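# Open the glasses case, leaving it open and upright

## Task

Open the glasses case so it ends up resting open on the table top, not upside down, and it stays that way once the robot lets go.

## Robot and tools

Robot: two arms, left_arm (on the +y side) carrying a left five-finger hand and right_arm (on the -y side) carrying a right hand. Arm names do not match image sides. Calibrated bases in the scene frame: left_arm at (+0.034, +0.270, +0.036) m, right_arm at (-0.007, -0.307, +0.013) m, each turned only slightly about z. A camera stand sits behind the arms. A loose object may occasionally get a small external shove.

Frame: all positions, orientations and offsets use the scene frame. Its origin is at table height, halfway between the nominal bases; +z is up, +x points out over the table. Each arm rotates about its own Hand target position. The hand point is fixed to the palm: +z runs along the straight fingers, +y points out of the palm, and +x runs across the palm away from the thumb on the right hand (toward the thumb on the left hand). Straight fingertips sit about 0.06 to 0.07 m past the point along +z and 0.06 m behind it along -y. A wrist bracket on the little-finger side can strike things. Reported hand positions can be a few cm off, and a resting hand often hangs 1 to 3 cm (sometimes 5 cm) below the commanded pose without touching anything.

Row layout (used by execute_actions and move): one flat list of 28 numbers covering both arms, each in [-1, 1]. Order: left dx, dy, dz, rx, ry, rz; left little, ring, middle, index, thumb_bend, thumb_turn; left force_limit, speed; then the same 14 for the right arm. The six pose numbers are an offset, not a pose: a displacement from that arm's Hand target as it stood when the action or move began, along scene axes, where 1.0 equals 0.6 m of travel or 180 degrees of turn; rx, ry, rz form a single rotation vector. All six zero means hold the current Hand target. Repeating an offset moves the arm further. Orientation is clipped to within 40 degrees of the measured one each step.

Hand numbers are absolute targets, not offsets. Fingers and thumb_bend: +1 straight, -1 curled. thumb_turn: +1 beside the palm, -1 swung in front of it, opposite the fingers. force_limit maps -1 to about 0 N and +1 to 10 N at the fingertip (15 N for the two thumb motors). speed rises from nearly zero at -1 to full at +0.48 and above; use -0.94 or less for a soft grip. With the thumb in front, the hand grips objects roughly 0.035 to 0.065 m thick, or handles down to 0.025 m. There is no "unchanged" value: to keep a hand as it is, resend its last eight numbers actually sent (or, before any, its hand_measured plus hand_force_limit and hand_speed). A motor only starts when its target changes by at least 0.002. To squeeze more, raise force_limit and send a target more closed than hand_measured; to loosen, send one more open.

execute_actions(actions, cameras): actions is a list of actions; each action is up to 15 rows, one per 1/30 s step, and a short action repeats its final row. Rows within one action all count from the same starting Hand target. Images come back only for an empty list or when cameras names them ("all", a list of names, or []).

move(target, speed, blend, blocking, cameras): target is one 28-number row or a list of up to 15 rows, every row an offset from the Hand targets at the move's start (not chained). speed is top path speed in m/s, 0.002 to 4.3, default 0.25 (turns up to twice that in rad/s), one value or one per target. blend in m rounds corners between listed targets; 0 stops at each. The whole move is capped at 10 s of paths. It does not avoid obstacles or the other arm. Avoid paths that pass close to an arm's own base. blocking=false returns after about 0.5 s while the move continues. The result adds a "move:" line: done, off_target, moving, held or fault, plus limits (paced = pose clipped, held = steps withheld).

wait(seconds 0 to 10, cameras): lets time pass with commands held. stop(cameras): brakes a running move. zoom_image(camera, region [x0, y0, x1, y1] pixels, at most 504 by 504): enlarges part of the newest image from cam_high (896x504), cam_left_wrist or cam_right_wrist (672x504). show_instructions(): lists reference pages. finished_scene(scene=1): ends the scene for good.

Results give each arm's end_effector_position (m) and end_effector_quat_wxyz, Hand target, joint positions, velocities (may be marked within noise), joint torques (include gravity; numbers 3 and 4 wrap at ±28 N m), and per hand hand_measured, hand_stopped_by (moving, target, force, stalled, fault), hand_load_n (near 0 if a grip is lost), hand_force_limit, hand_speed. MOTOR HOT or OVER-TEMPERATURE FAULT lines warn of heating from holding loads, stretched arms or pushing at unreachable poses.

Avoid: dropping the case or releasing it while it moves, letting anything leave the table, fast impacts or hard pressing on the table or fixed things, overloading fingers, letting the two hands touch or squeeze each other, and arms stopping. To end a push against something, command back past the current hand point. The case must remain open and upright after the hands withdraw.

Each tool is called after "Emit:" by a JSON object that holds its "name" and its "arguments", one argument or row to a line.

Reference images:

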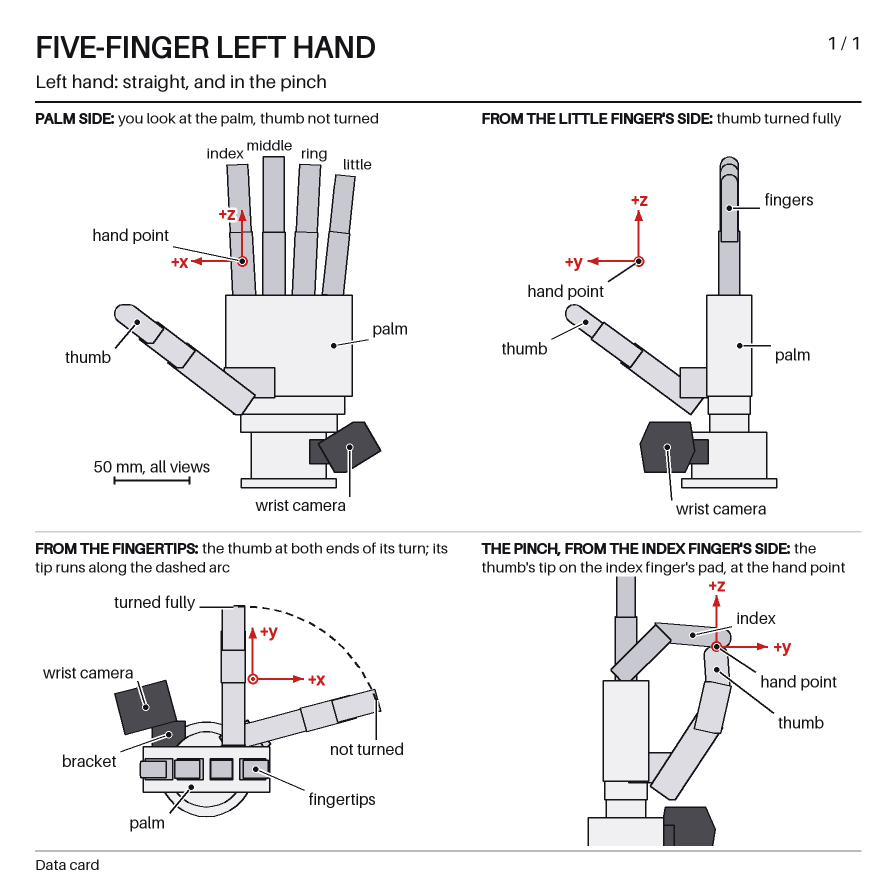

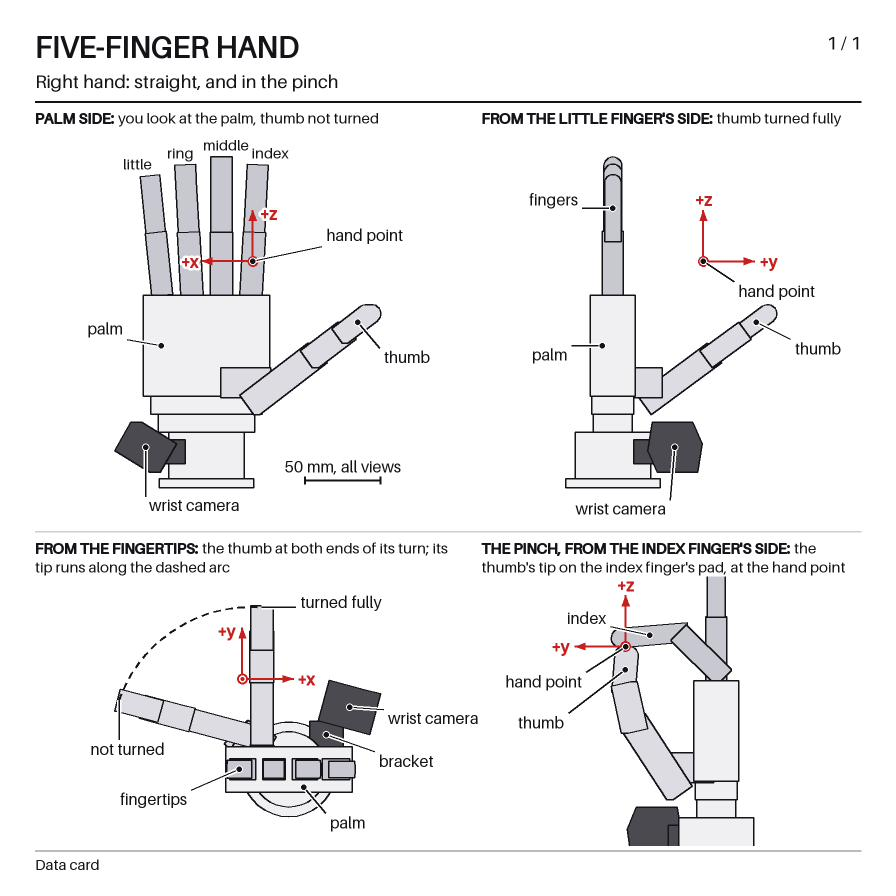

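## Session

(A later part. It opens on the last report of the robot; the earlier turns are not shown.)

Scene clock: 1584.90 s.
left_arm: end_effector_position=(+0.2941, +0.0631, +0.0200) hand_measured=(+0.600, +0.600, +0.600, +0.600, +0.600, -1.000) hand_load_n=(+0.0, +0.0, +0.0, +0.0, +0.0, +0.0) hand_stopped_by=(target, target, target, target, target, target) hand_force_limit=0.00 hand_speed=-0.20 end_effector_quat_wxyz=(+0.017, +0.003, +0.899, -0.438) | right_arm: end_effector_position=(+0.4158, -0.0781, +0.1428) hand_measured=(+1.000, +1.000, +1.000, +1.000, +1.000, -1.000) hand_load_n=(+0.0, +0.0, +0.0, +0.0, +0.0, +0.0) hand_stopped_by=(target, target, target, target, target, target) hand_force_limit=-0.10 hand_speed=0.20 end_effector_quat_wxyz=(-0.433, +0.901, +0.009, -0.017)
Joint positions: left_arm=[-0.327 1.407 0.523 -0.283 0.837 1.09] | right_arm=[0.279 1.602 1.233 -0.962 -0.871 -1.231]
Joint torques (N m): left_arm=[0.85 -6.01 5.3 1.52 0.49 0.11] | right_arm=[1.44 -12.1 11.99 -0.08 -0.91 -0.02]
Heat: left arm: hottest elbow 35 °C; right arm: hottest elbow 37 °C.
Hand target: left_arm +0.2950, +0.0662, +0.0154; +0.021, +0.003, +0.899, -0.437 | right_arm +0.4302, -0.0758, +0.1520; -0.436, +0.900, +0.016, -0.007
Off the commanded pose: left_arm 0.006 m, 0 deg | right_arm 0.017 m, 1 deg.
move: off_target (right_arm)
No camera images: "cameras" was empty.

Emit:
{"name": "move", "arguments": {
  "target": [
    [0,0,-0.004,0,0,0, 0.6,0.6,0.6,0.6,0.6,-1,0.0,-0.2, 0,0,0,0,0,0, 1,1,1,1,1,-1,-0.1,0.2],
    [0,0,-0.004,0,0,0, 0.59,0.59,0.59,0.59,0.2,-1,0.2,-0.4, 0,0,0,0,0,0, 1,1,1,1,1,-1,-0.1,0.2]
  ],
  "speed": 0.05,
  "cameras": ["cam_left_wrist", "cam_right_wrist"]
}}

Emit:
{"name": "zoom_image", "arguments": {
  "camera": "cam_left_wrist",
  "region": [230, 180, 430, 330]
}}

Emit:
{"name": "zoom_image", "arguments": {
  "camera": "cam_right_wrist",
  "region": [280, 130, 440, 310]
}}

Scene clock: 1591.40 s.
left_arm: end_effector_position=(+0.2942, +0.0624, +0.0191) hand_measured=(+0.590, +0.590, +0.590, +0.590, +0.470, -1.000) hand_load_n=(+0.0, +1.5, +1.5, +3.0, +11.0, +0.5) hand_stopped_by=(target, target, target, target, force, target) hand_force_limit=0.20 hand_speed=-0.40 end_effector_quat_wxyz=(+0.018, +0.005, +0.898, -0.440) | right_arm: end_effector_position=(+0.4158, -0.0781, +0.1428) hand_measured=(+1.000, +1.000, +1.000, +1.000, +1.000, -1.000) hand_load_n=(+0.0, -0.5, +0.0, +0.0, +0.0, +0.0) hand_stopped_by=(target, target, target, target, target, target) hand_force_limit=-0.10 hand_speed=0.20 end_effector_quat_wxyz=(-0.433, +0.901, +0.009, -0.017)
Joint positions: left_arm=[-0.327 1.41 0.52 -0.272 0.841 1.09] | right_arm=[0.279 1.602 1.233 -0.962 -0.871 -1.231]
Joint torques (N m): left_arm=[0.85 -5.66 5.35 1.47 0.34 0.11] | right_arm=[1.2 -11.87 11.89 -0.03 -0.9 -0.04]
Heat: left arm: hottest elbow 35 °C; right arm: hottest elbow 37 °C.
Hand target: left_arm +0.2950, +0.0662, +0.0130; +0.021, +0.003, +0.899, -0.437 | right_arm +0.4302, -0.0758, +0.1520; -0.436, +0.900, +0.016, -0.007
Off the commanded pose: left_arm 0.007 m, 0 deg | right_arm 0.017 m, 1 deg.
move: off_target (right_arm)
Images, in order (width x height): cam_left_wrist 672x504, cam_right_wrist 672x504.

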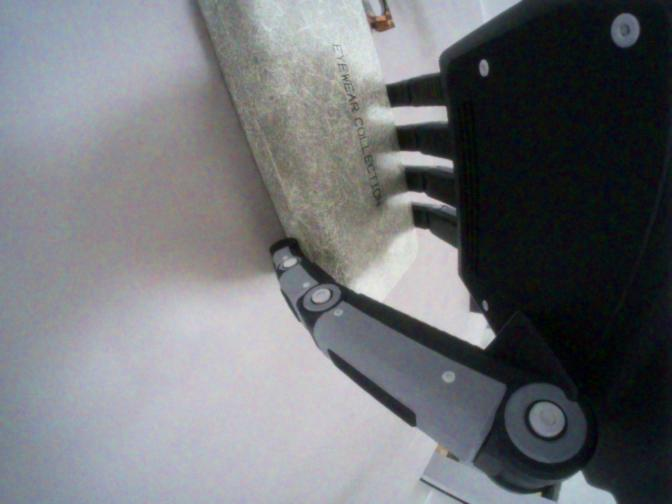

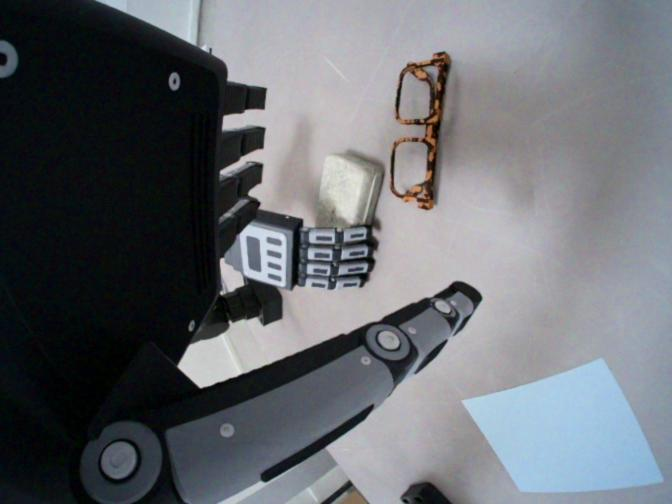

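Scaled by 2.520 from the camera's 672x504 image, which has a finer 960x720 frame.

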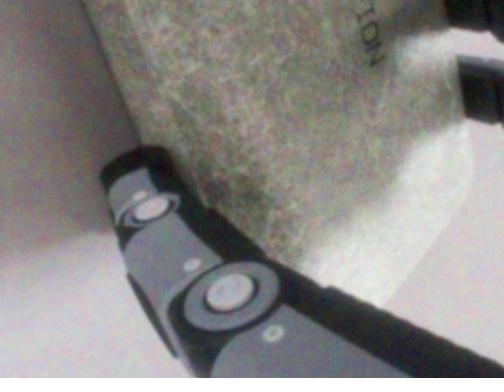

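Scaled by 2.800 from the camera's 672x504 image, which has a finer 960x720 frame.

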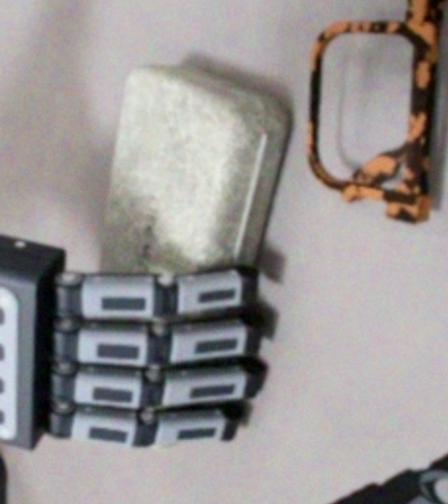

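Emit:
{"name": "move", "arguments": {
  "target": [0,0,0,0,0,0, 0.59,0.59,0.59,0.59,0.2,-1,0.2,-0.4, 0.0,0.18,-0.045,0,0,0, 0.8,0.8,0.8,0.8,1,-1,0.0,0.2],
  "speed": 0.15,
  "cameras": ["all"]
}}

Emit:
{"name": "zoom_image", "arguments": {
  "camera": "cam_right_wrist",
  "region": [200, 100, 500, 400]
}}

Scene clock: 1619.03 s.
left_arm: end_effector_position=(+0.2942, +0.0624, +0.0191) hand_measured=(+0.590, +0.590, +0.590, +0.590, +0.470, -1.000) hand_load_n=(+0.0, +1.5, +1.5, +3.0, +11.5, +0.5) hand_stopped_by=(target, target, target, target, force, target) hand_force_limit=0.20 hand_speed=-0.40 end_effector_quat_wxyz=(+0.018, +0.005, +0.898, -0.440) | right_arm: end_effector_position=(+0.4119, +0.0216, +0.1139) hand_measured=(+0.800, +0.800, +0.800, +0.800, +1.000, -1.000) hand_load_n=(+0.0, +0.0, +0.0, +0.0, +0.0, +0.0) hand_stopped_by=(target, target, target, target, target, target) hand_force_limit=0.00 hand_speed=0.20 end_effector_quat_wxyz=(-0.429, +0.903, +0.009, -0.024)
Joint positions: left_arm=[-0.327 1.41 0.52 -0.272 0.841 1.09] | right_arm=[0.474 1.685 1.246 -0.708 -0.806 -0.967]
Joint torques (N m): left_arm=[0.85 -5.71 5.35 1.47 0.34 0.11] | right_arm=[1.9 -13.33 12.3 1.03 -0.51 0.14]
Heat: left arm: hottest elbow 34 °C; right arm: hottest elbow 38 °C.
Hand target: left_arm +0.2950, +0.0662, +0.0130; +0.021, +0.003, +0.899, -0.437 | right_arm +0.4302, +0.0322, +0.1252; -0.436, +0.900, +0.015, -0.007
Off the commanded pose: left_arm 0.007 m, 0 deg | right_arm 0.024 m, 2 deg.
move: off_target (right_arm)

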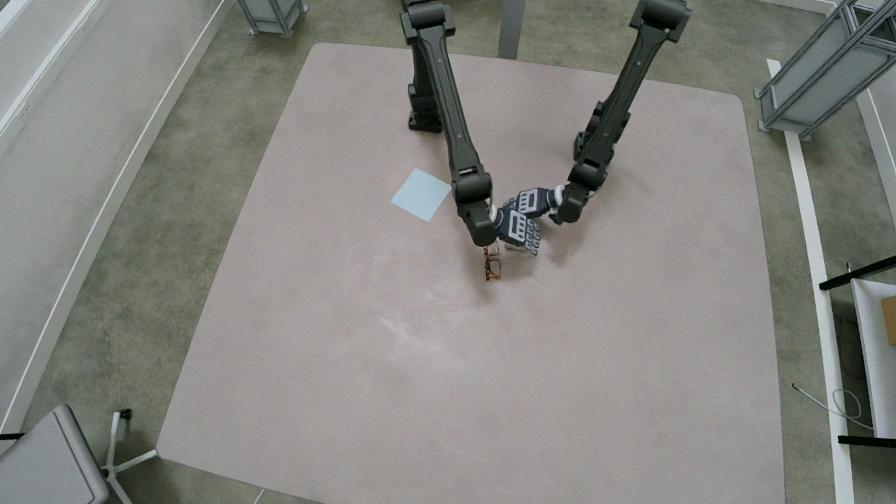

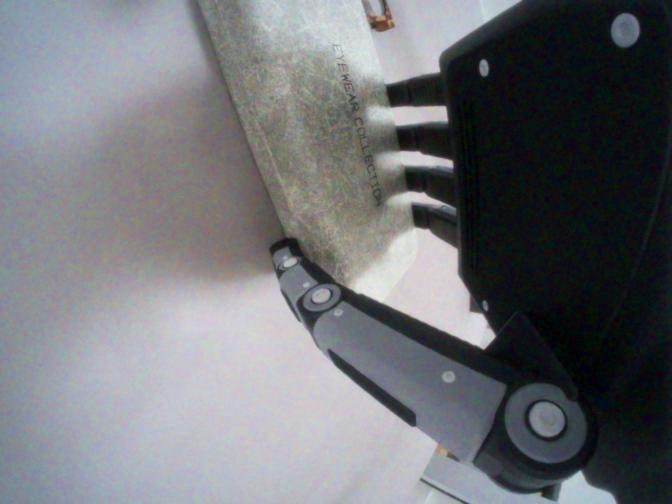

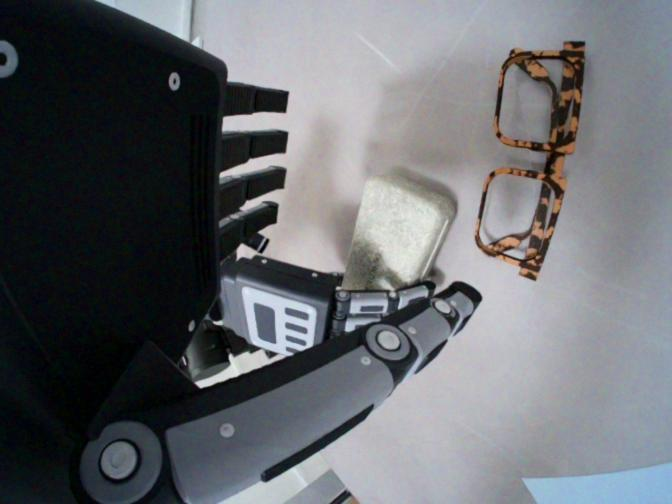

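Scaled by 1.680 from the camera's 672x504 image, which has a finer 960x720 frame.

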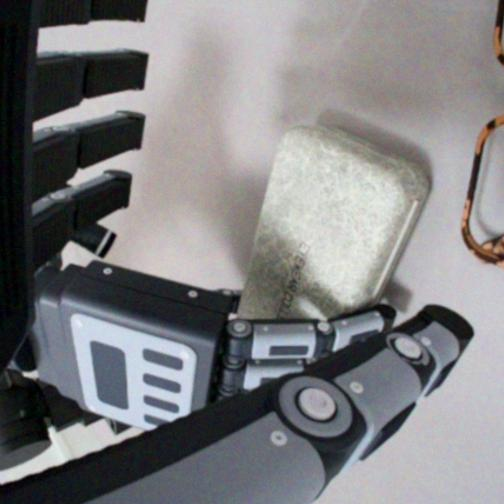

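Emit:
{"name": "zoom_image", "arguments": {
  "camera": "cam_right_wrist",
  "region": [190, 190, 310, 290]
}}

Scaled by 4.200 from the camera's 672x504 image, which has a finer 960x720 frame.

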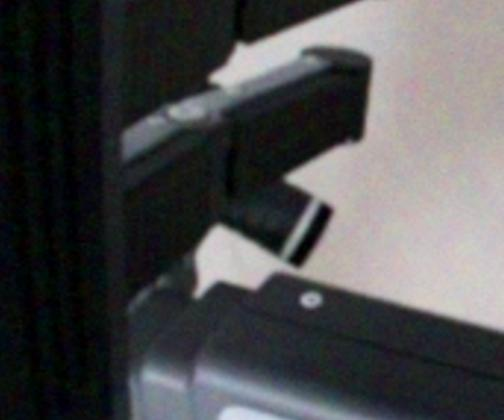

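Emit:
{"name": "move", "arguments": {
  "target": [0,0,0,0,0,0, 0.59,0.59,0.59,0.59,0.2,-1,0.2,-0.4, 0.012,0.013,-0.05,0,0,0, 0.8,0.8,0.8,0.8,1,-1,0.0,0.2],
  "speed": 0.1,
  "cameras": ["cam_right_wrist"]
}}

Emit:
{"name": "zoom_image", "arguments": {
  "camera": "cam_right_wrist",
  "region": [200, 150, 500, 400]
}}

Scene clock: 1631.17 s.
left_arm: end_effector_position=(+0.2942, +0.0624, +0.0191) hand_measured=(+0.590, +0.590, +0.590, +0.590, +0.470, -1.000) hand_load_n=(+0.0, +1.5, +1.5, +3.0, +11.5, +0.5) hand_stopped_by=(target, target, target, target, force, target) hand_force_limit=0.20 hand_speed=-0.40 end_effector_quat_wxyz=(+0.018, +0.005, +0.898, -0.440) | right_arm: end_effector_position=(+0.4242, +0.0285, +0.0864) hand_measured=(+0.800, +0.800, +0.800, +0.800, +1.000, -1.000) hand_load_n=(+0.0, +0.0, +0.0, +0.0, +0.0, +0.0) hand_stopped_by=(target, target, target, target, target, target) hand_force_limit=0.00 hand_speed=0.20 end_effector_quat_wxyz=(-0.430, +0.903, +0.008, -0.021)
Joint positions: left_arm=[-0.327 1.41 0.52 -0.272 0.841 1.09] | right_arm=[0.476 1.746 1.246 -0.635 -0.802 -0.957]
Joint torques (N m): left_arm=[0.91 -5.71 5.35 1.47 0.34 0.11] | right_arm=[2.14 -14.15 11.21 1.09 -0.54 0.16]
Heat: left arm: hottest elbow 34 °C; right arm: hottest elbow 38 °C.
Hand target: left_arm +0.2950, +0.0662, +0.0130; +0.021, +0.003, +0.899, -0.437 | right_arm +0.4374, +0.0400, +0.0952; -0.436, +0.900, +0.016, -0.007
Off the commanded pose: left_arm 0.007 m, 0 deg | right_arm 0.020 m, 2 deg.
move: off_target (right_arm)
Images, in order (width x height): cam_right_wrist 672x504.

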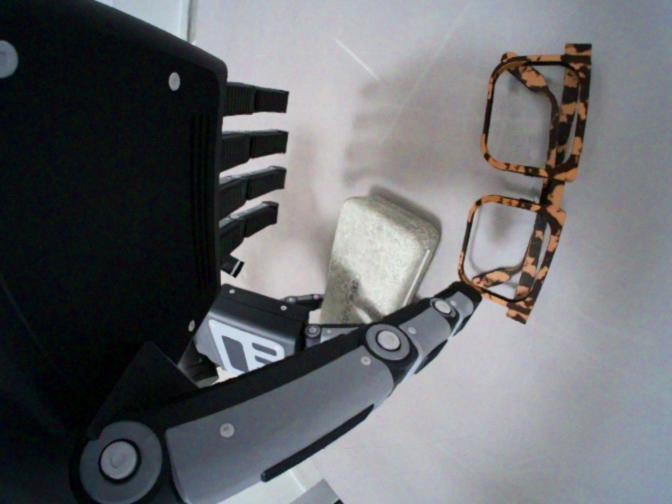

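Scaled by 1.680 from the camera's 672x504 image, which has a finer 960x720 frame.

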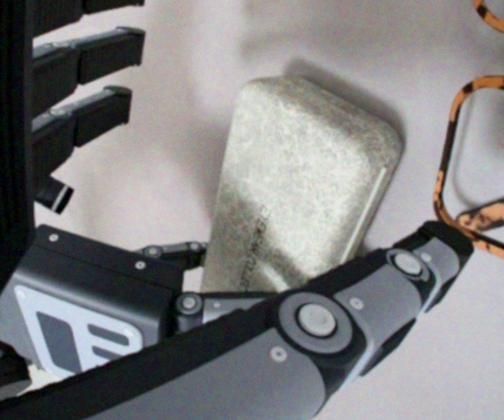

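Emit:
{"name": "move", "arguments": {
  "target": [0,0,0,0,0,0, 0.59,0.59,0.59,0.59,0.2,-1,0.2,-0.4, 0.0,0.003,-0.062,0,0,0, 0.8,0.8,0.8,0.8,1,-1,0.0,0.2],
  "speed": 0.08,
  "cameras": ["cam_right_wrist","cam_left_wrist"]
}}

Emit:
{"name": "zoom_image", "arguments": {
  "camera": "cam_right_wrist",
  "region": [200, 150, 500, 400]
}}

Scene clock: 1639.10 s.
left_arm: end_effector_position=(+0.2942, +0.0624, +0.0191) hand_measured=(+0.590, +0.590, +0.590, +0.590, +0.470, -1.000) hand_load_n=(+0.0, +1.5, +1.5, +3.0, +11.0, +0.5) hand_stopped_by=(target, target, target, target, force, target) hand_force_limit=0.20 hand_speed=-0.40 end_effector_quat_wxyz=(+0.018, +0.005, +0.898, -0.440) | right_arm: end_effector_position=(+0.4378, +0.0367, +0.0633) hand_measured=(+0.800, +0.800, +0.800, +0.800, +1.000, -1.000) hand_load_n=(+0.0, +0.0, +0.0, +0.0, +0.0, +0.0) hand_stopped_by=(target, target, target, target, target, target) hand_force_limit=0.00 hand_speed=0.20 end_effector_quat_wxyz=(-0.436, +0.900, +0.015, -0.006)
Joint positions: left_arm=[-0.327 1.41 0.52 -0.272 0.841 1.09] | right_arm=[0.479 1.795 1.241 -0.542 -0.801 -0.953]
Joint torques (N m): left_arm=[0.85 -5.71 5.37 1.46 0.34 0.11] | right_arm=[2.08 -14.68 8.06 1.13 -0.54 0.15]
Heat: left arm: hottest elbow 34 °C; right arm: hottest elbow 37 °C.
Hand target: left_arm +0.2950, +0.0662, +0.0130; +0.021, +0.003, +0.899, -0.437 | right_arm +0.4375, +0.0419, +0.0580; -0.436, +0.900, +0.016, -0.007
Off the commanded pose: left_arm 0.007 m, 0 deg | right_arm 0.007 m, 0 deg.
move: done
Images, in order (width x height): cam_left_wrist 672x504, cam_right_wrist 672x504.

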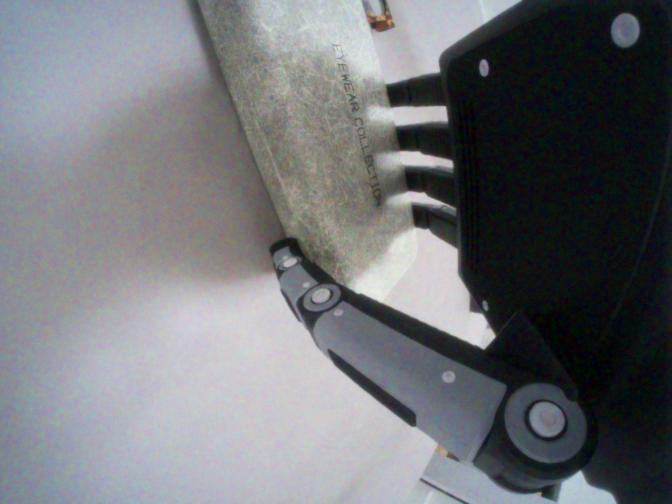

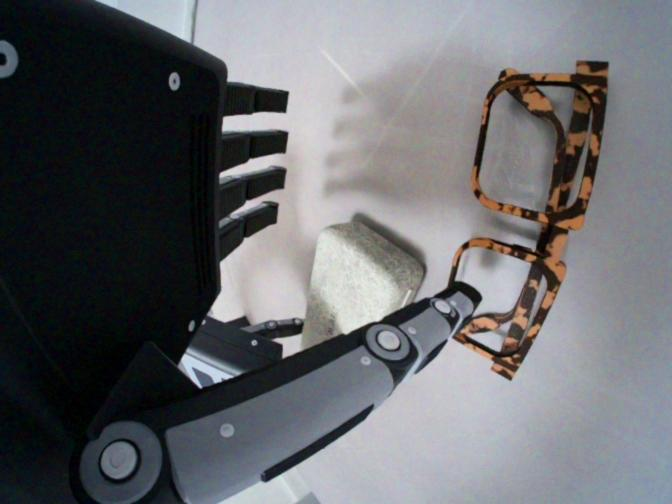

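Scaled by 1.680 from the camera's 672x504 image, which has a finer 960x720 frame.

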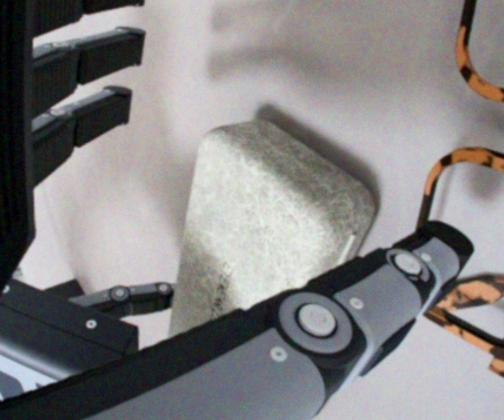

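Emit:
{"name": "move", "arguments": {
  "target": [0,0,0,0,0,0, 0.59,0.59,0.59,0.59,0.2,-1,0.2,-0.4, -0.045,-0.008,-0.01,0,0,0, 0.8,0.8,0.8,0.8,1,-1,0.0,0.2],
  "speed": 0.08,
  "cameras": ["cam_right_wrist"]
}}

Emit:
{"name": "zoom_image", "arguments": {
  "camera": "cam_right_wrist",
  "region": [200, 150, 500, 400]
}}

Scene clock: 1645.47 s.
left_arm: end_effector_position=(+0.2942, +0.0624, +0.0191) hand_measured=(+0.590, +0.590, +0.590, +0.590, +0.470, -1.000) hand_load_n=(+0.0, +1.0, +1.5, +3.0, +11.0, +0.5) hand_stopped_by=(target, target, target, target, force, target) hand_force_limit=0.20 hand_speed=-0.40 end_effector_quat_wxyz=(+0.018, +0.005, +0.898, -0.440) | right_arm: end_effector_position=(+0.4091, +0.0320, +0.0446) hand_measured=(+0.800, +0.800, +0.800, +0.800, +1.000, -1.000) hand_load_n=(+0.0, +0.0, -0.5, +0.0, +0.0, +0.0) hand_stopped_by=(target, target, target, target, target, target) hand_force_limit=0.00 hand_speed=0.20 end_effector_quat_wxyz=(-0.432, +0.902, +0.011, -0.016)
Joint positions: left_arm=[-0.327 1.41 0.52 -0.272 0.841 1.09] | right_arm=[0.495 1.77 1.149 -0.485 -0.794 -0.934]
Joint torques (N m): left_arm=[0.79 -5.71 5.34 1.48 0.34 0.11] | right_arm=[2.2 -15.56 7.43 1.1 -0.52 0.12]
Heat: left arm: hottest elbow 34 °C; right arm: hottest elbow 36 °C.
Hand target: left_arm +0.2950, +0.0662, +0.0130; +0.021, +0.003, +0.899, -0.437 | right_arm +0.4105, +0.0370, +0.0520; -0.436, +0.900, +0.015, -0.007
Off the commanded pose: left_arm 0.007 m, 0 deg | right_arm 0.009 m, 1 deg.
move: done
Images, in order (width x height): cam_right_wrist 672x504.

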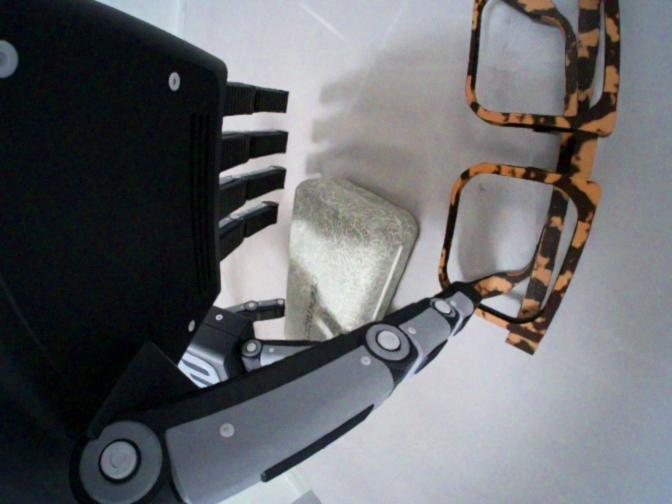

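Scaled by 1.680 from the camera's 672x504 image, which has a finer 960x720 frame.

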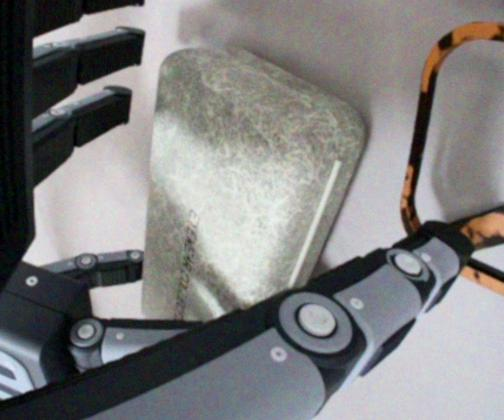

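Emit:
{"name": "move", "arguments": {
  "target": [0,0,0,0,0,0, 0.59,0.59,0.59,0.59,0.2,-1,0.2,-0.4, 0.0,0.02,0.016,0,0,0, 0.8,0.8,0.8,0.8,1,-1,0.0,0.2],
  "speed": 0.08,
  "cameras": ["cam_right_wrist"]
}}

Emit:
{"name": "zoom_image", "arguments": {
  "camera": "cam_right_wrist",
  "region": [200, 150, 500, 400]
}}

Scene clock: 1654.13 s.
left_arm: end_effector_position=(+0.2942, +0.0624, +0.0191) hand_measured=(+0.590, +0.590, +0.590, +0.590, +0.470, -1.000) hand_load_n=(+0.0, +1.5, +1.5, +3.0, +11.5, +0.5) hand_stopped_by=(target, target, target, target, force, target) hand_force_limit=0.20 hand_speed=-0.40 end_effector_quat_wxyz=(+0.018, +0.005, +0.898, -0.440) | right_arm: end_effector_position=(+0.4016, +0.0399, +0.0444) hand_measured=(+0.800, +0.800, +0.800, +0.800, +1.000, -1.000) hand_load_n=(+0.0, +0.0, +0.0, +0.0, +0.0, -0.5) hand_stopped_by=(target, target, target, target, target, target) hand_force_limit=0.00 hand_speed=0.20 end_effector_quat_wxyz=(-0.428, +0.904, +0.008, -0.023)
Joint positions: left_arm=[-0.327 1.41 0.52 -0.272 0.841 1.09] | right_arm=[0.516 1.77 1.149 -0.485 -0.784 -0.909]
Joint torques (N m): left_arm=[0.85 -5.71 5.37 1.47 0.34 0.11] | right_arm=[1.9 -16.32 9.46 0.81 -0.52 0.21]
Heat: left arm: hottest elbow 33 °C; right arm: hottest elbow 36 °C.
Hand target: left_arm +0.2950, +0.0662, +0.0130; +0.021, +0.003, +0.899, -0.437 | right_arm +0.4105, +0.0489, +0.0616; -0.436, +0.900, +0.015, -0.007
Off the commanded pose: left_arm 0.007 m, 0 deg | right_arm 0.021 m, 2 deg.
move: off_target (right_arm)
Images, in order (width x height): cam_right_wrist 672x504.

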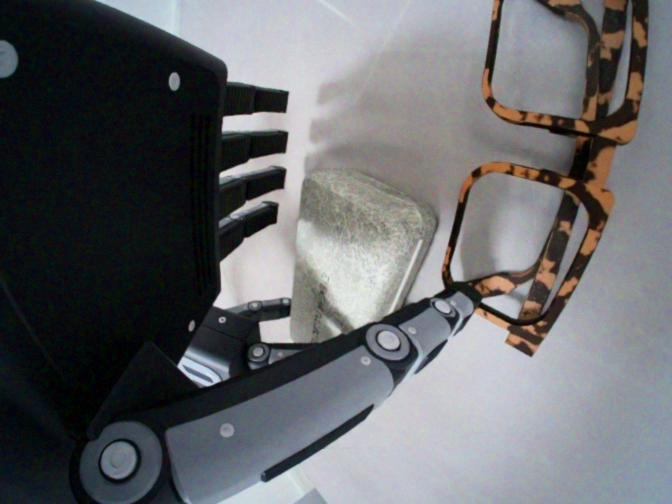

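Scaled by 1.680 from the camera's 672x504 image, which has a finer 960x720 frame.

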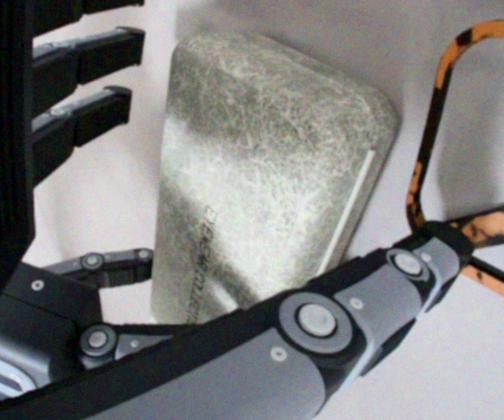

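Emit:
{"name": "move", "arguments": {
  "target": [0,0,0,0,0,0, 0.59,0.59,0.59,0.59,0.2,-1,0.2,-0.4, 0.02,-0.003,0.022,0,0,0, 0.8,0.8,0.8,0.8,1,-1,0.0,0.2],
  "speed": 0.08,
  "cameras": []
}}

Scene clock: 1661.57 s.
left_arm: end_effector_position=(+0.2942, +0.0624, +0.0191) hand_measured=(+0.590, +0.590, +0.590, +0.590, +0.470, -1.000) hand_load_n=(+0.0, +1.0, +1.5, +3.5, +11.5, +1.0) hand_stopped_by=(target, target, target, target, force, target) hand_force_limit=0.20 hand_speed=-0.40 end_effector_quat_wxyz=(+0.018, +0.005, +0.898, -0.440) | right_arm: end_effector_position=(+0.4038, +0.0411, +0.0521) hand_measured=(+0.800, +0.800, +0.800, +0.800, +1.000, -1.000) hand_load_n=(+0.0, +0.0, +0.0, +0.0, +0.0, +0.0) hand_stopped_by=(target, target, target, target, target, target) hand_force_limit=0.00 hand_speed=0.20 end_effector_quat_wxyz=(-0.425, +0.905, +0.005, -0.029)
Joint positions: left_arm=[-0.327 1.41 0.52 -0.272 0.841 1.09] | right_arm=[0.516 1.77 1.175 -0.525 -0.784 -0.908]
Joint torques (N m): left_arm=[0.85 -5.71 5.37 1.46 0.34 0.11] | right_arm=[1.26 -16.09 11.37 0.34 -0.77 -0.02]
Heat: left arm: hottest elbow 33 °C; right arm: hottest elbow 36 °C.
Hand target: left_arm +0.2950, +0.0662, +0.0130; +0.021, +0.003, +0.899, -0.437 | right_arm +0.4224, +0.0471, +0.0746; -0.436, +0.900, +0.015, -0.007
Off the commanded pose: left_arm 0.007 m, 0 deg | right_arm 0.030 m, 3 deg.
move: off_target (right_arm)
No camera images: "cameras" was empty.

Emit:
{"name": "move", "arguments": {
  "target": [0,0,0,0,0,0, 0.59,0.59,0.59,0.59,0.2,-1,0.2,-0.4, 0,0,0,0,0,0, 0.5,0.5,0.5,0.5,1,-1,-0.7,-0.5],
  "speed": 0.08,
  "cameras": ["cam_right_wrist"]
}}

Emit:
{"name": "zoom_image", "arguments": {
  "camera": "cam_right_wrist",
  "region": [200, 150, 500, 400]
}}

Scene clock: 1669.70 s.
left_arm: end_effector_position=(+0.2942, +0.0624, +0.0191) hand_measured=(+0.590, +0.590, +0.590, +0.590, +0.470, -1.000) hand_load_n=(+0.0, +1.5, +1.5, +3.0, +11.0, +0.5) hand_stopped_by=(target, target, target, target, force, target) hand_force_limit=0.20 hand_speed=-0.40 end_effector_quat_wxyz=(+0.018, +0.005, +0.898, -0.440) | right_arm: end_effector_position=(+0.4037, +0.0411, +0.0521) hand_measured=(+0.500, +0.500, +0.500, +0.500, +1.000, -1.000) hand_load_n=(+0.0, +0.0, +0.0, +0.0, +0.0, +0.0) hand_stopped_by=(target, target, target, target, target, target) hand_force_limit=-0.70 hand_speed=-0.50 end_effector_quat_wxyz=(-0.425, +0.905, +0.005, -0.029)
Joint positions: left_arm=[-0.327 1.41 0.52 -0.272 0.841 1.09] | right_arm=[0.516 1.77 1.175 -0.525 -0.784 -0.908]
Joint torques (N m): left_arm=[0.85 -5.71 5.35 1.48 0.34 0.11] | right_arm=[1.38 -16.21 11.36 0.27 -0.77 -0.01]
Heat: left arm: hottest elbow 33 °C; right arm: hottest elbow 35 °C.
Hand target: left_arm +0.2950, +0.0662, +0.0130; +0.021, +0.003, +0.899, -0.437 | right_arm +0.4224, +0.0471, +0.0746; -0.436, +0.900, +0.015, -0.008
Off the commanded pose: left_arm 0.007 m, 0 deg | right_arm 0.030 m, 3 deg.
move: off_target (right_arm)
Images, in order (width x height): cam_right_wrist 672x504.

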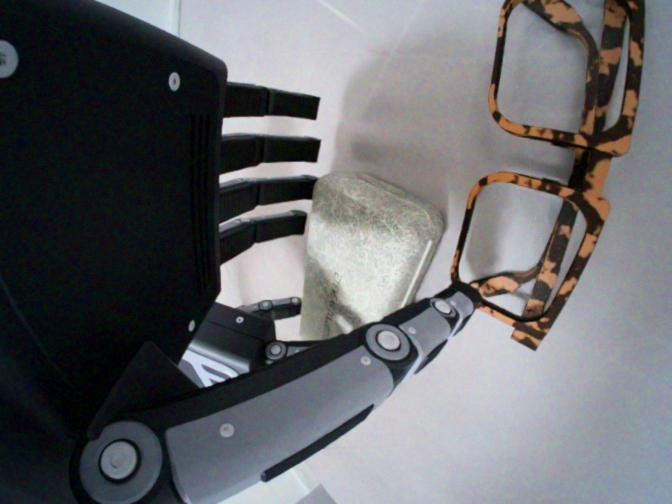

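Scaled by 1.680 from the camera's 672x504 image, which has a finer 960x720 frame.

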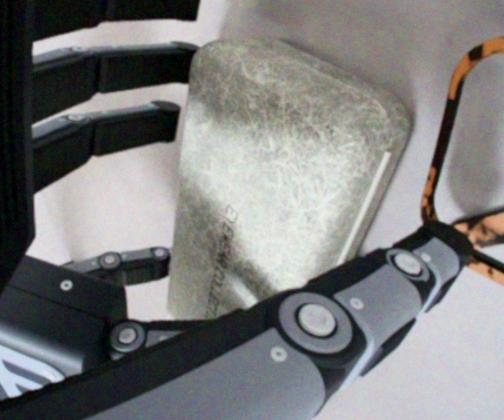

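Emit:
{"name": "move", "arguments": {
  "target": [0,0,0,0,0,0, 0.59,0.59,0.59,0.59,0.2,-1,0.2,-0.4, 0,0,0,0,0,0, 0.5,0.5,0.5,0.5,0.1,-1,-0.1,-0.5],
  "speed": 0.08,
  "cameras": ["cam_right_wrist","cam_left_wrist"]
}}

Emit:
{"name": "zoom_image", "arguments": {
  "camera": "cam_right_wrist",
  "region": [200, 150, 500, 400]
}}

Scene clock: 1679.03 s.
left_arm: end_effector_position=(+0.2941, +0.0633, +0.0189) hand_measured=(+0.590, +0.590, +0.590, +0.590, +0.470, -1.000) hand_load_n=(+0.0, +0.5, +2.5, +4.0, +11.0, +1.5) hand_stopped_by=(target, target, target, target, force, target) hand_force_limit=0.20 hand_speed=-0.40 end_effector_quat_wxyz=(+0.018, +0.003, +0.898, -0.440) | right_arm: end_effector_position=(+0.4057, +0.0365, +0.0533) hand_measured=(+0.500, +0.500, +0.500, +0.500, +0.390, -1.000) hand_load_n=(+0.0, +0.0, +0.0, +0.0, +1.0, +0.5) hand_stopped_by=(target, target, target, target, force, target) hand_force_limit=-0.10 hand_speed=-0.50 end_effector_quat_wxyz=(-0.424, +0.905, +0.000, -0.028)
Joint positions: left_arm=[-0.323 1.41 0.519 -0.272 0.842 1.089] | right_arm=[0.507 1.767 1.175 -0.533 -0.783 -0.909]
Joint torques (N m): left_arm=[0.62 -5.66 5.42 1.47 0.3 0.13] | right_arm=[1.67 -15.74 11.3 0.47 -0.84 0]
Heat: left arm: hottest elbow 33 °C; right arm: hottest elbow 35 °C.
Hand target: left_arm +0.2949, +0.0663, +0.0129; +0.021, +0.003, +0.899, -0.437 | right_arm +0.4224, +0.0471, +0.0748; -0.436, +0.900, +0.015, -0.007
Off the commanded pose: left_arm 0.007 m, 1 deg | right_arm 0.029 m, 3 deg.
move: off_target (right_arm)
Images, in order (width x height): cam_left_wrist 672x504, cam_right_wrist 672x504.

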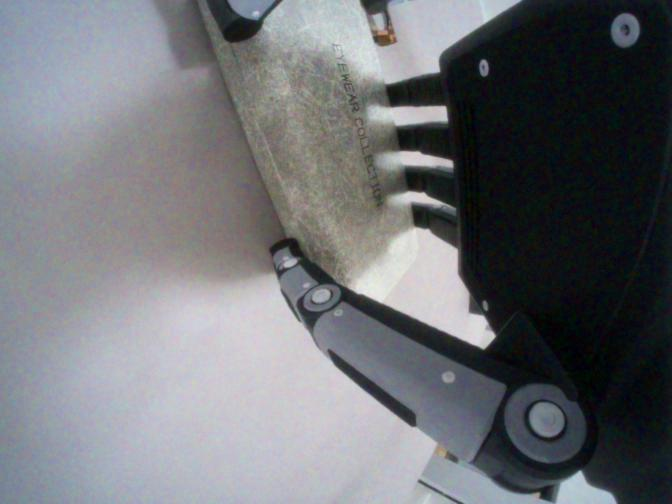

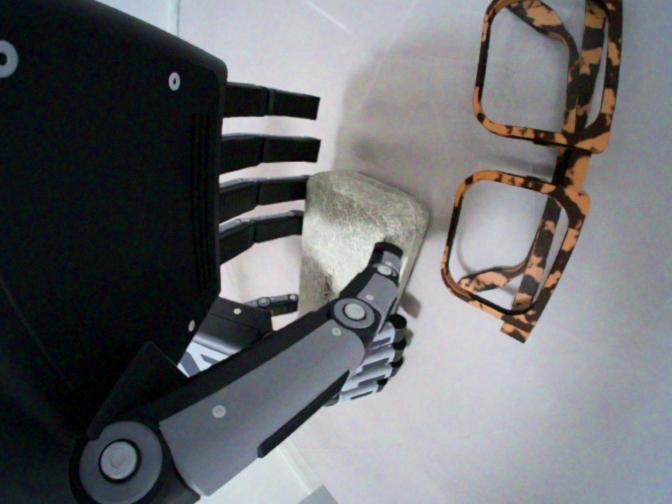

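Scaled by 1.680 from the camera's 672x504 image, which has a finer 960x720 frame.

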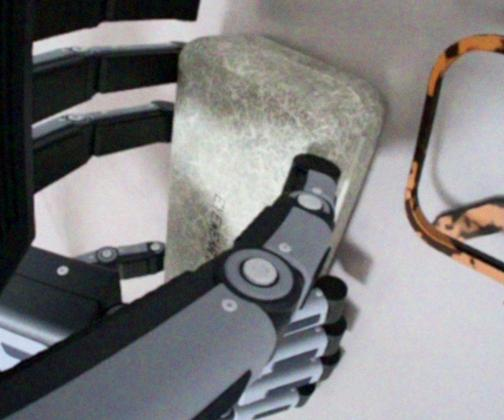

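Emit:
{"name": "move", "arguments": {
  "target": [
    [0,0,0,0,0,0, 0.59,0.59,0.59,0.59,0.2,-1,0.2,-0.4, 0,0,0,0,0,0, 0.58,0.58,0.58,0.58,1,-1,-0.1,0.0],
    [0,0,0,0,0,0, 0.59,0.59,0.59,0.59,0.2,-1,0.2,-0.4, 0,-0.008,-0.022,0,0,0, 0.58,0.58,0.58,0.58,1,-1,-0.1,0.0]
  ],
  "speed": 0.08,
  "cameras": []
}}

Scene clock: 1688.67 s.
left_arm: end_effector_position=(+0.2941, +0.0633, +0.0189) hand_measured=(+0.590, +0.590, +0.590, +0.590, +0.470, -1.000) hand_load_n=(+0.0, +1.5, +2.0, +3.5, +11.0, +1.0) hand_stopped_by=(target, target, target, target, force, target) hand_force_limit=0.20 hand_speed=-0.40 end_effector_quat_wxyz=(+0.018, +0.003, +0.898, -0.440) | right_arm: end_effector_position=(+0.4078, +0.0380, +0.0540) hand_measured=(+0.580, +0.580, +0.580, +0.580, +1.000, -1.000) hand_load_n=(+0.0, -0.5, +0.0, +0.0, +0.0, +0.0) hand_stopped_by=(target, target, target, target, target, target) hand_force_limit=-0.10 hand_speed=0.00 end_effector_quat_wxyz=(-0.428, +0.904, +0.007, -0.023)
Joint positions: left_arm=[-0.323 1.41 0.519 -0.272 0.842 1.089] | right_arm=[0.507 1.767 1.175 -0.523 -0.788 -0.918]
Joint torques (N m): left_arm=[0.62 -5.66 5.44 1.46 0.3 0.13] | right_arm=[0.97 -14.45 9.8 0.99 -0.81 0.02]
Heat: left arm: hottest elbow 33 °C; right arm: hottest elbow 35 °C.
Hand target: left_arm +0.2949, +0.0663, +0.0129; +0.021, +0.003, +0.899, -0.437 | right_arm +0.4224, +0.0423, +0.0616; -0.436, +0.900, +0.016, -0.007
Off the commanded pose: left_arm 0.007 m, 1 deg | right_arm 0.017 m, 2 deg.
move: off_target (right_arm)
No camera images: "cameras" was empty.

Emit:
{"name": "move", "arguments": {
  "target": [0,0,0,0,0,0, 0.59,0.59,0.59,0.59,0.2,-1,0.2,-0.4, 0,-0.006,-0.02,0,0,0, 0.58,0.58,0.58,0.58,1,-1,-0.1,0.0],
  "speed": 0.05,
  "cameras": []
}}

Scene clock: 1692.23 s.
left_arm: end_effector_position=(+0.2941, +0.0633, +0.0189) hand_measured=(+0.590, +0.590, +0.590, +0.590, +0.470, -1.000) hand_load_n=(+0.0, +1.5, +1.5, +3.0, +11.0, +0.5) hand_stopped_by=(target, target, target, target, force, target) hand_force_limit=0.20 hand_speed=-0.40 end_effector_quat_wxyz=(+0.018, +0.003, +0.898, -0.440) | right_arm: end_effector_position=(+0.4140, +0.0393, +0.0533) hand_measured=(+0.580, +0.580, +0.580, +0.580, +1.000, -1.000) hand_load_n=(+0.0, +0.0, +0.0, +0.0, +0.0, +0.0) hand_stopped_by=(target, target, target, target, target, target) hand_force_limit=-0.10 hand_speed=0.00 end_effector_quat_wxyz=(-0.433, +0.901, +0.013, -0.013)
Joint positions: left_arm=[-0.323 1.41 0.519 -0.272 0.842 1.089] | right_arm=[0.503 1.771 1.175 -0.498 -0.791 -0.925]
Joint torques (N m): left_arm=[0.62 -5.71 5.44 1.47 0.29 0.13] | right_arm=[0.85 -13.68 8.49 1.05 -0.79 0.01]
Heat: left arm: hottest elbow 33 °C; right arm: hottest elbow 35 °C.
Hand target: left_arm +0.2949, +0.0663, +0.0129; +0.021, +0.003, +0.899, -0.437 | right_arm +0.4224, +0.0388, +0.0495; -0.436, +0.900, +0.015, -0.007
Off the commanded pose: left_arm 0.007 m, 1 deg | right_arm 0.009 m, 1 deg.
move: done
No camera images: "cameras" was empty.

Emit:
{"name": "move", "arguments": {
  "target": [0,0,0,0,0,0, 0.59,0.59,0.59,0.59,0.2,-1,0.2,-0.4, -0.008,-0.007,-0.013,0,0,0, 0.58,0.58,0.58,0.58,1,-1,-0.1,0.0],
  "speed": 0.05,
  "cameras": ["cam_right_wrist"]
}}

Emit:
{"name": "zoom_image", "arguments": {
  "camera": "cam_right_wrist",
  "region": [200, 150, 500, 400]
}}

Scene clock: 1697.23 s.
left_arm: end_effector_position=(+0.2941, +0.0633, +0.0189) hand_measured=(+0.590, +0.590, +0.590, +0.590, +0.470, -1.000) hand_load_n=(+0.0, +1.5, +2.0, +3.5, +11.0, +1.0) hand_stopped_by=(target, target, target, target, force, target) hand_force_limit=0.20 hand_speed=-0.40 end_effector_quat_wxyz=(+0.018, +0.003, +0.898, -0.440) | right_arm: end_effector_position=(+0.4125, +0.0370, +0.0481) hand_measured=(+0.580, +0.580, +0.580, +0.580, +1.000, -1.000) hand_load_n=(+0.0, +0.0, +0.0, +0.0, +0.0, +0.0) hand_stopped_by=(target, target, target, target, target, target) hand_force_limit=-0.10 hand_speed=0.00 end_effector_quat_wxyz=(-0.435, +0.900, +0.015, -0.011)
Joint positions: left_arm=[-0.323 1.41 0.519 -0.272 0.842 1.089] | right_arm=[0.501 1.771 1.158 -0.476 -0.792 -0.93]
Joint torques (N m): left_arm=[0.62 -5.71 5.44 1.47 0.29 0.13] | right_arm=[0.85 -13.45 7.53 1.05 -0.79 0.01]
Heat: left arm: hottest elbow 33 °C; right arm: hottest elbow 35 °C.
Hand target: left_arm +0.2949, +0.0663, +0.0129; +0.021, +0.003, +0.899, -0.437 | right_arm +0.4175, +0.0346, +0.0416; -0.436, +0.900, +0.016, -0.007
Off the commanded pose: left_arm 0.007 m, 1 deg | right_arm 0.008 m, 0 deg.
move: done
Images, in order (width x height): cam_right_wrist 672x504.

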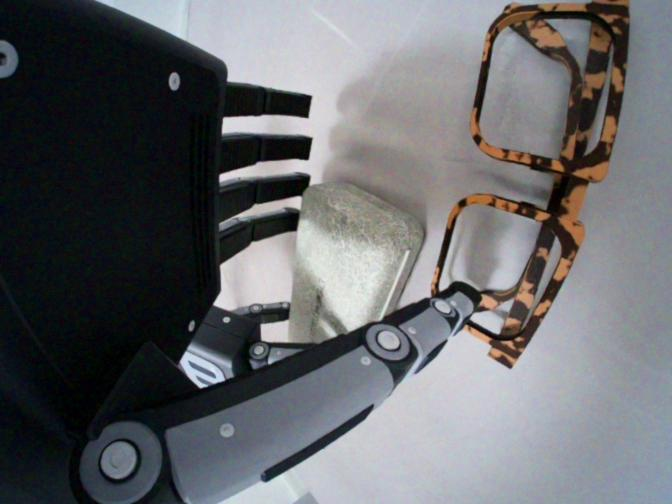

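Scaled by 1.680 from the camera's 672x504 image, which has a finer 960x720 frame.

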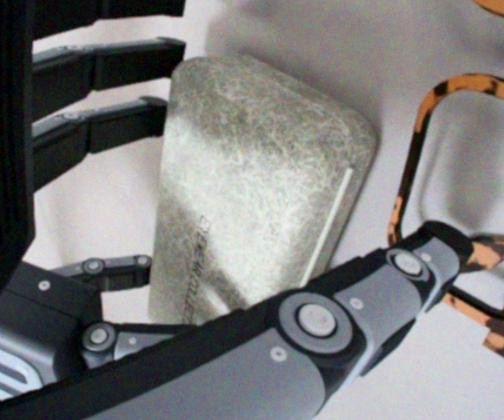

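Emit:
{"name": "move", "arguments": {
  "target": [0,0,0,0,0,0, 0.59,0.59,0.59,0.59,0.2,-1,0.2,-0.4, 0,0,0,0,0,0, 0.58,0.58,0.58,0.58,0.1,-1,-0.1,-0.5],
  "speed": 0.05,
  "cameras": ["cam_right_wrist","cam_left_wrist"]
}}

Emit:
{"name": "zoom_image", "arguments": {
  "camera": "cam_right_wrist",
  "region": [200, 150, 500, 400]
}}

Scene clock: 1702.67 s.
left_arm: end_effector_position=(+0.2942, +0.0634, +0.0189) hand_measured=(+0.590, +0.590, +0.590, +0.590, +0.470, -1.000) hand_load_n=(+0.0, +0.5, +1.5, +4.0, +11.0, +2.0) hand_stopped_by=(target, target, target, target, force, target) hand_force_limit=0.20 hand_speed=-0.40 end_effector_quat_wxyz=(+0.018, +0.002, +0.898, -0.440) | right_arm: end_effector_position=(+0.4131, +0.0318, +0.0454) hand_measured=(+0.580, +0.580, +0.580, +0.580, +0.366, -1.000) hand_load_n=(+0.0, +0.0, +2.5, +2.0, +6.5, +1.0) hand_stopped_by=(target, target, target, target, force, target) hand_force_limit=-0.10 hand_speed=-0.50 end_effector_quat_wxyz=(-0.434, +0.901, +0.010, -0.012)
Joint positions: left_arm=[-0.323 1.41 0.519 -0.272 0.842 1.088] | right_arm=[0.491 1.772 1.152 -0.476 -0.794 -0.93]
Joint torques (N m): left_arm=[0.56 -5.71 5.42 1.47 0.29 0.13] | right_arm=[1.73 -13.45 8.08 1.1 -0.75 -0.03]
Heat: left arm: hottest elbow 33 °C; right arm: hottest elbow 35 °C.
Hand target: left_arm +0.2949, +0.0663, +0.0129; +0.020, +0.003, +0.899, -0.437 | right_arm +0.4176, +0.0346, +0.0418; -0.436, +0.900, +0.016, -0.007
Off the commanded pose: left_arm 0.007 m, 1 deg | right_arm 0.006 m, 1 deg.
move: done
Images, in order (width x height): cam_left_wrist 672x504, cam_right_wrist 672x504.

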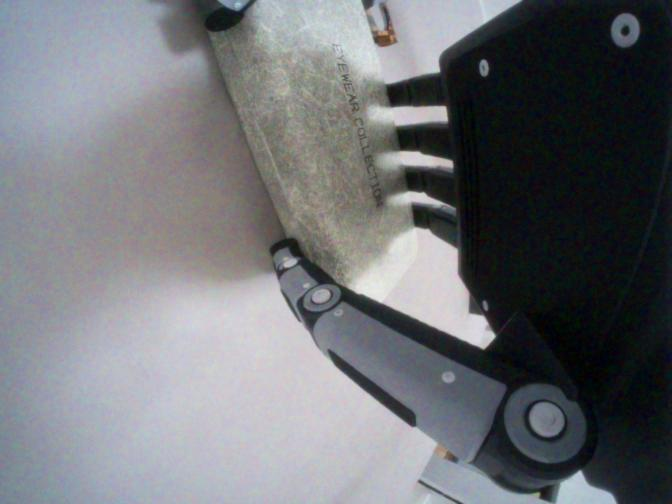

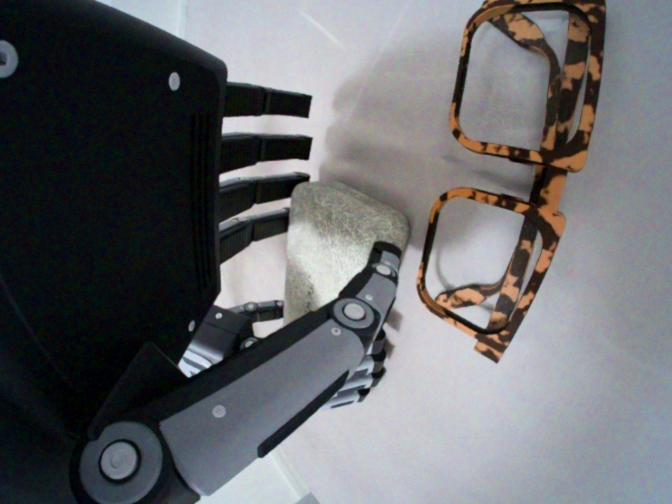

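Scaled by 1.680 from the camera's 672x504 image, which has a finer 960x720 frame.

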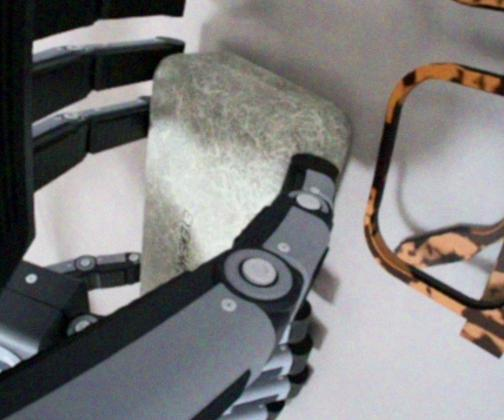

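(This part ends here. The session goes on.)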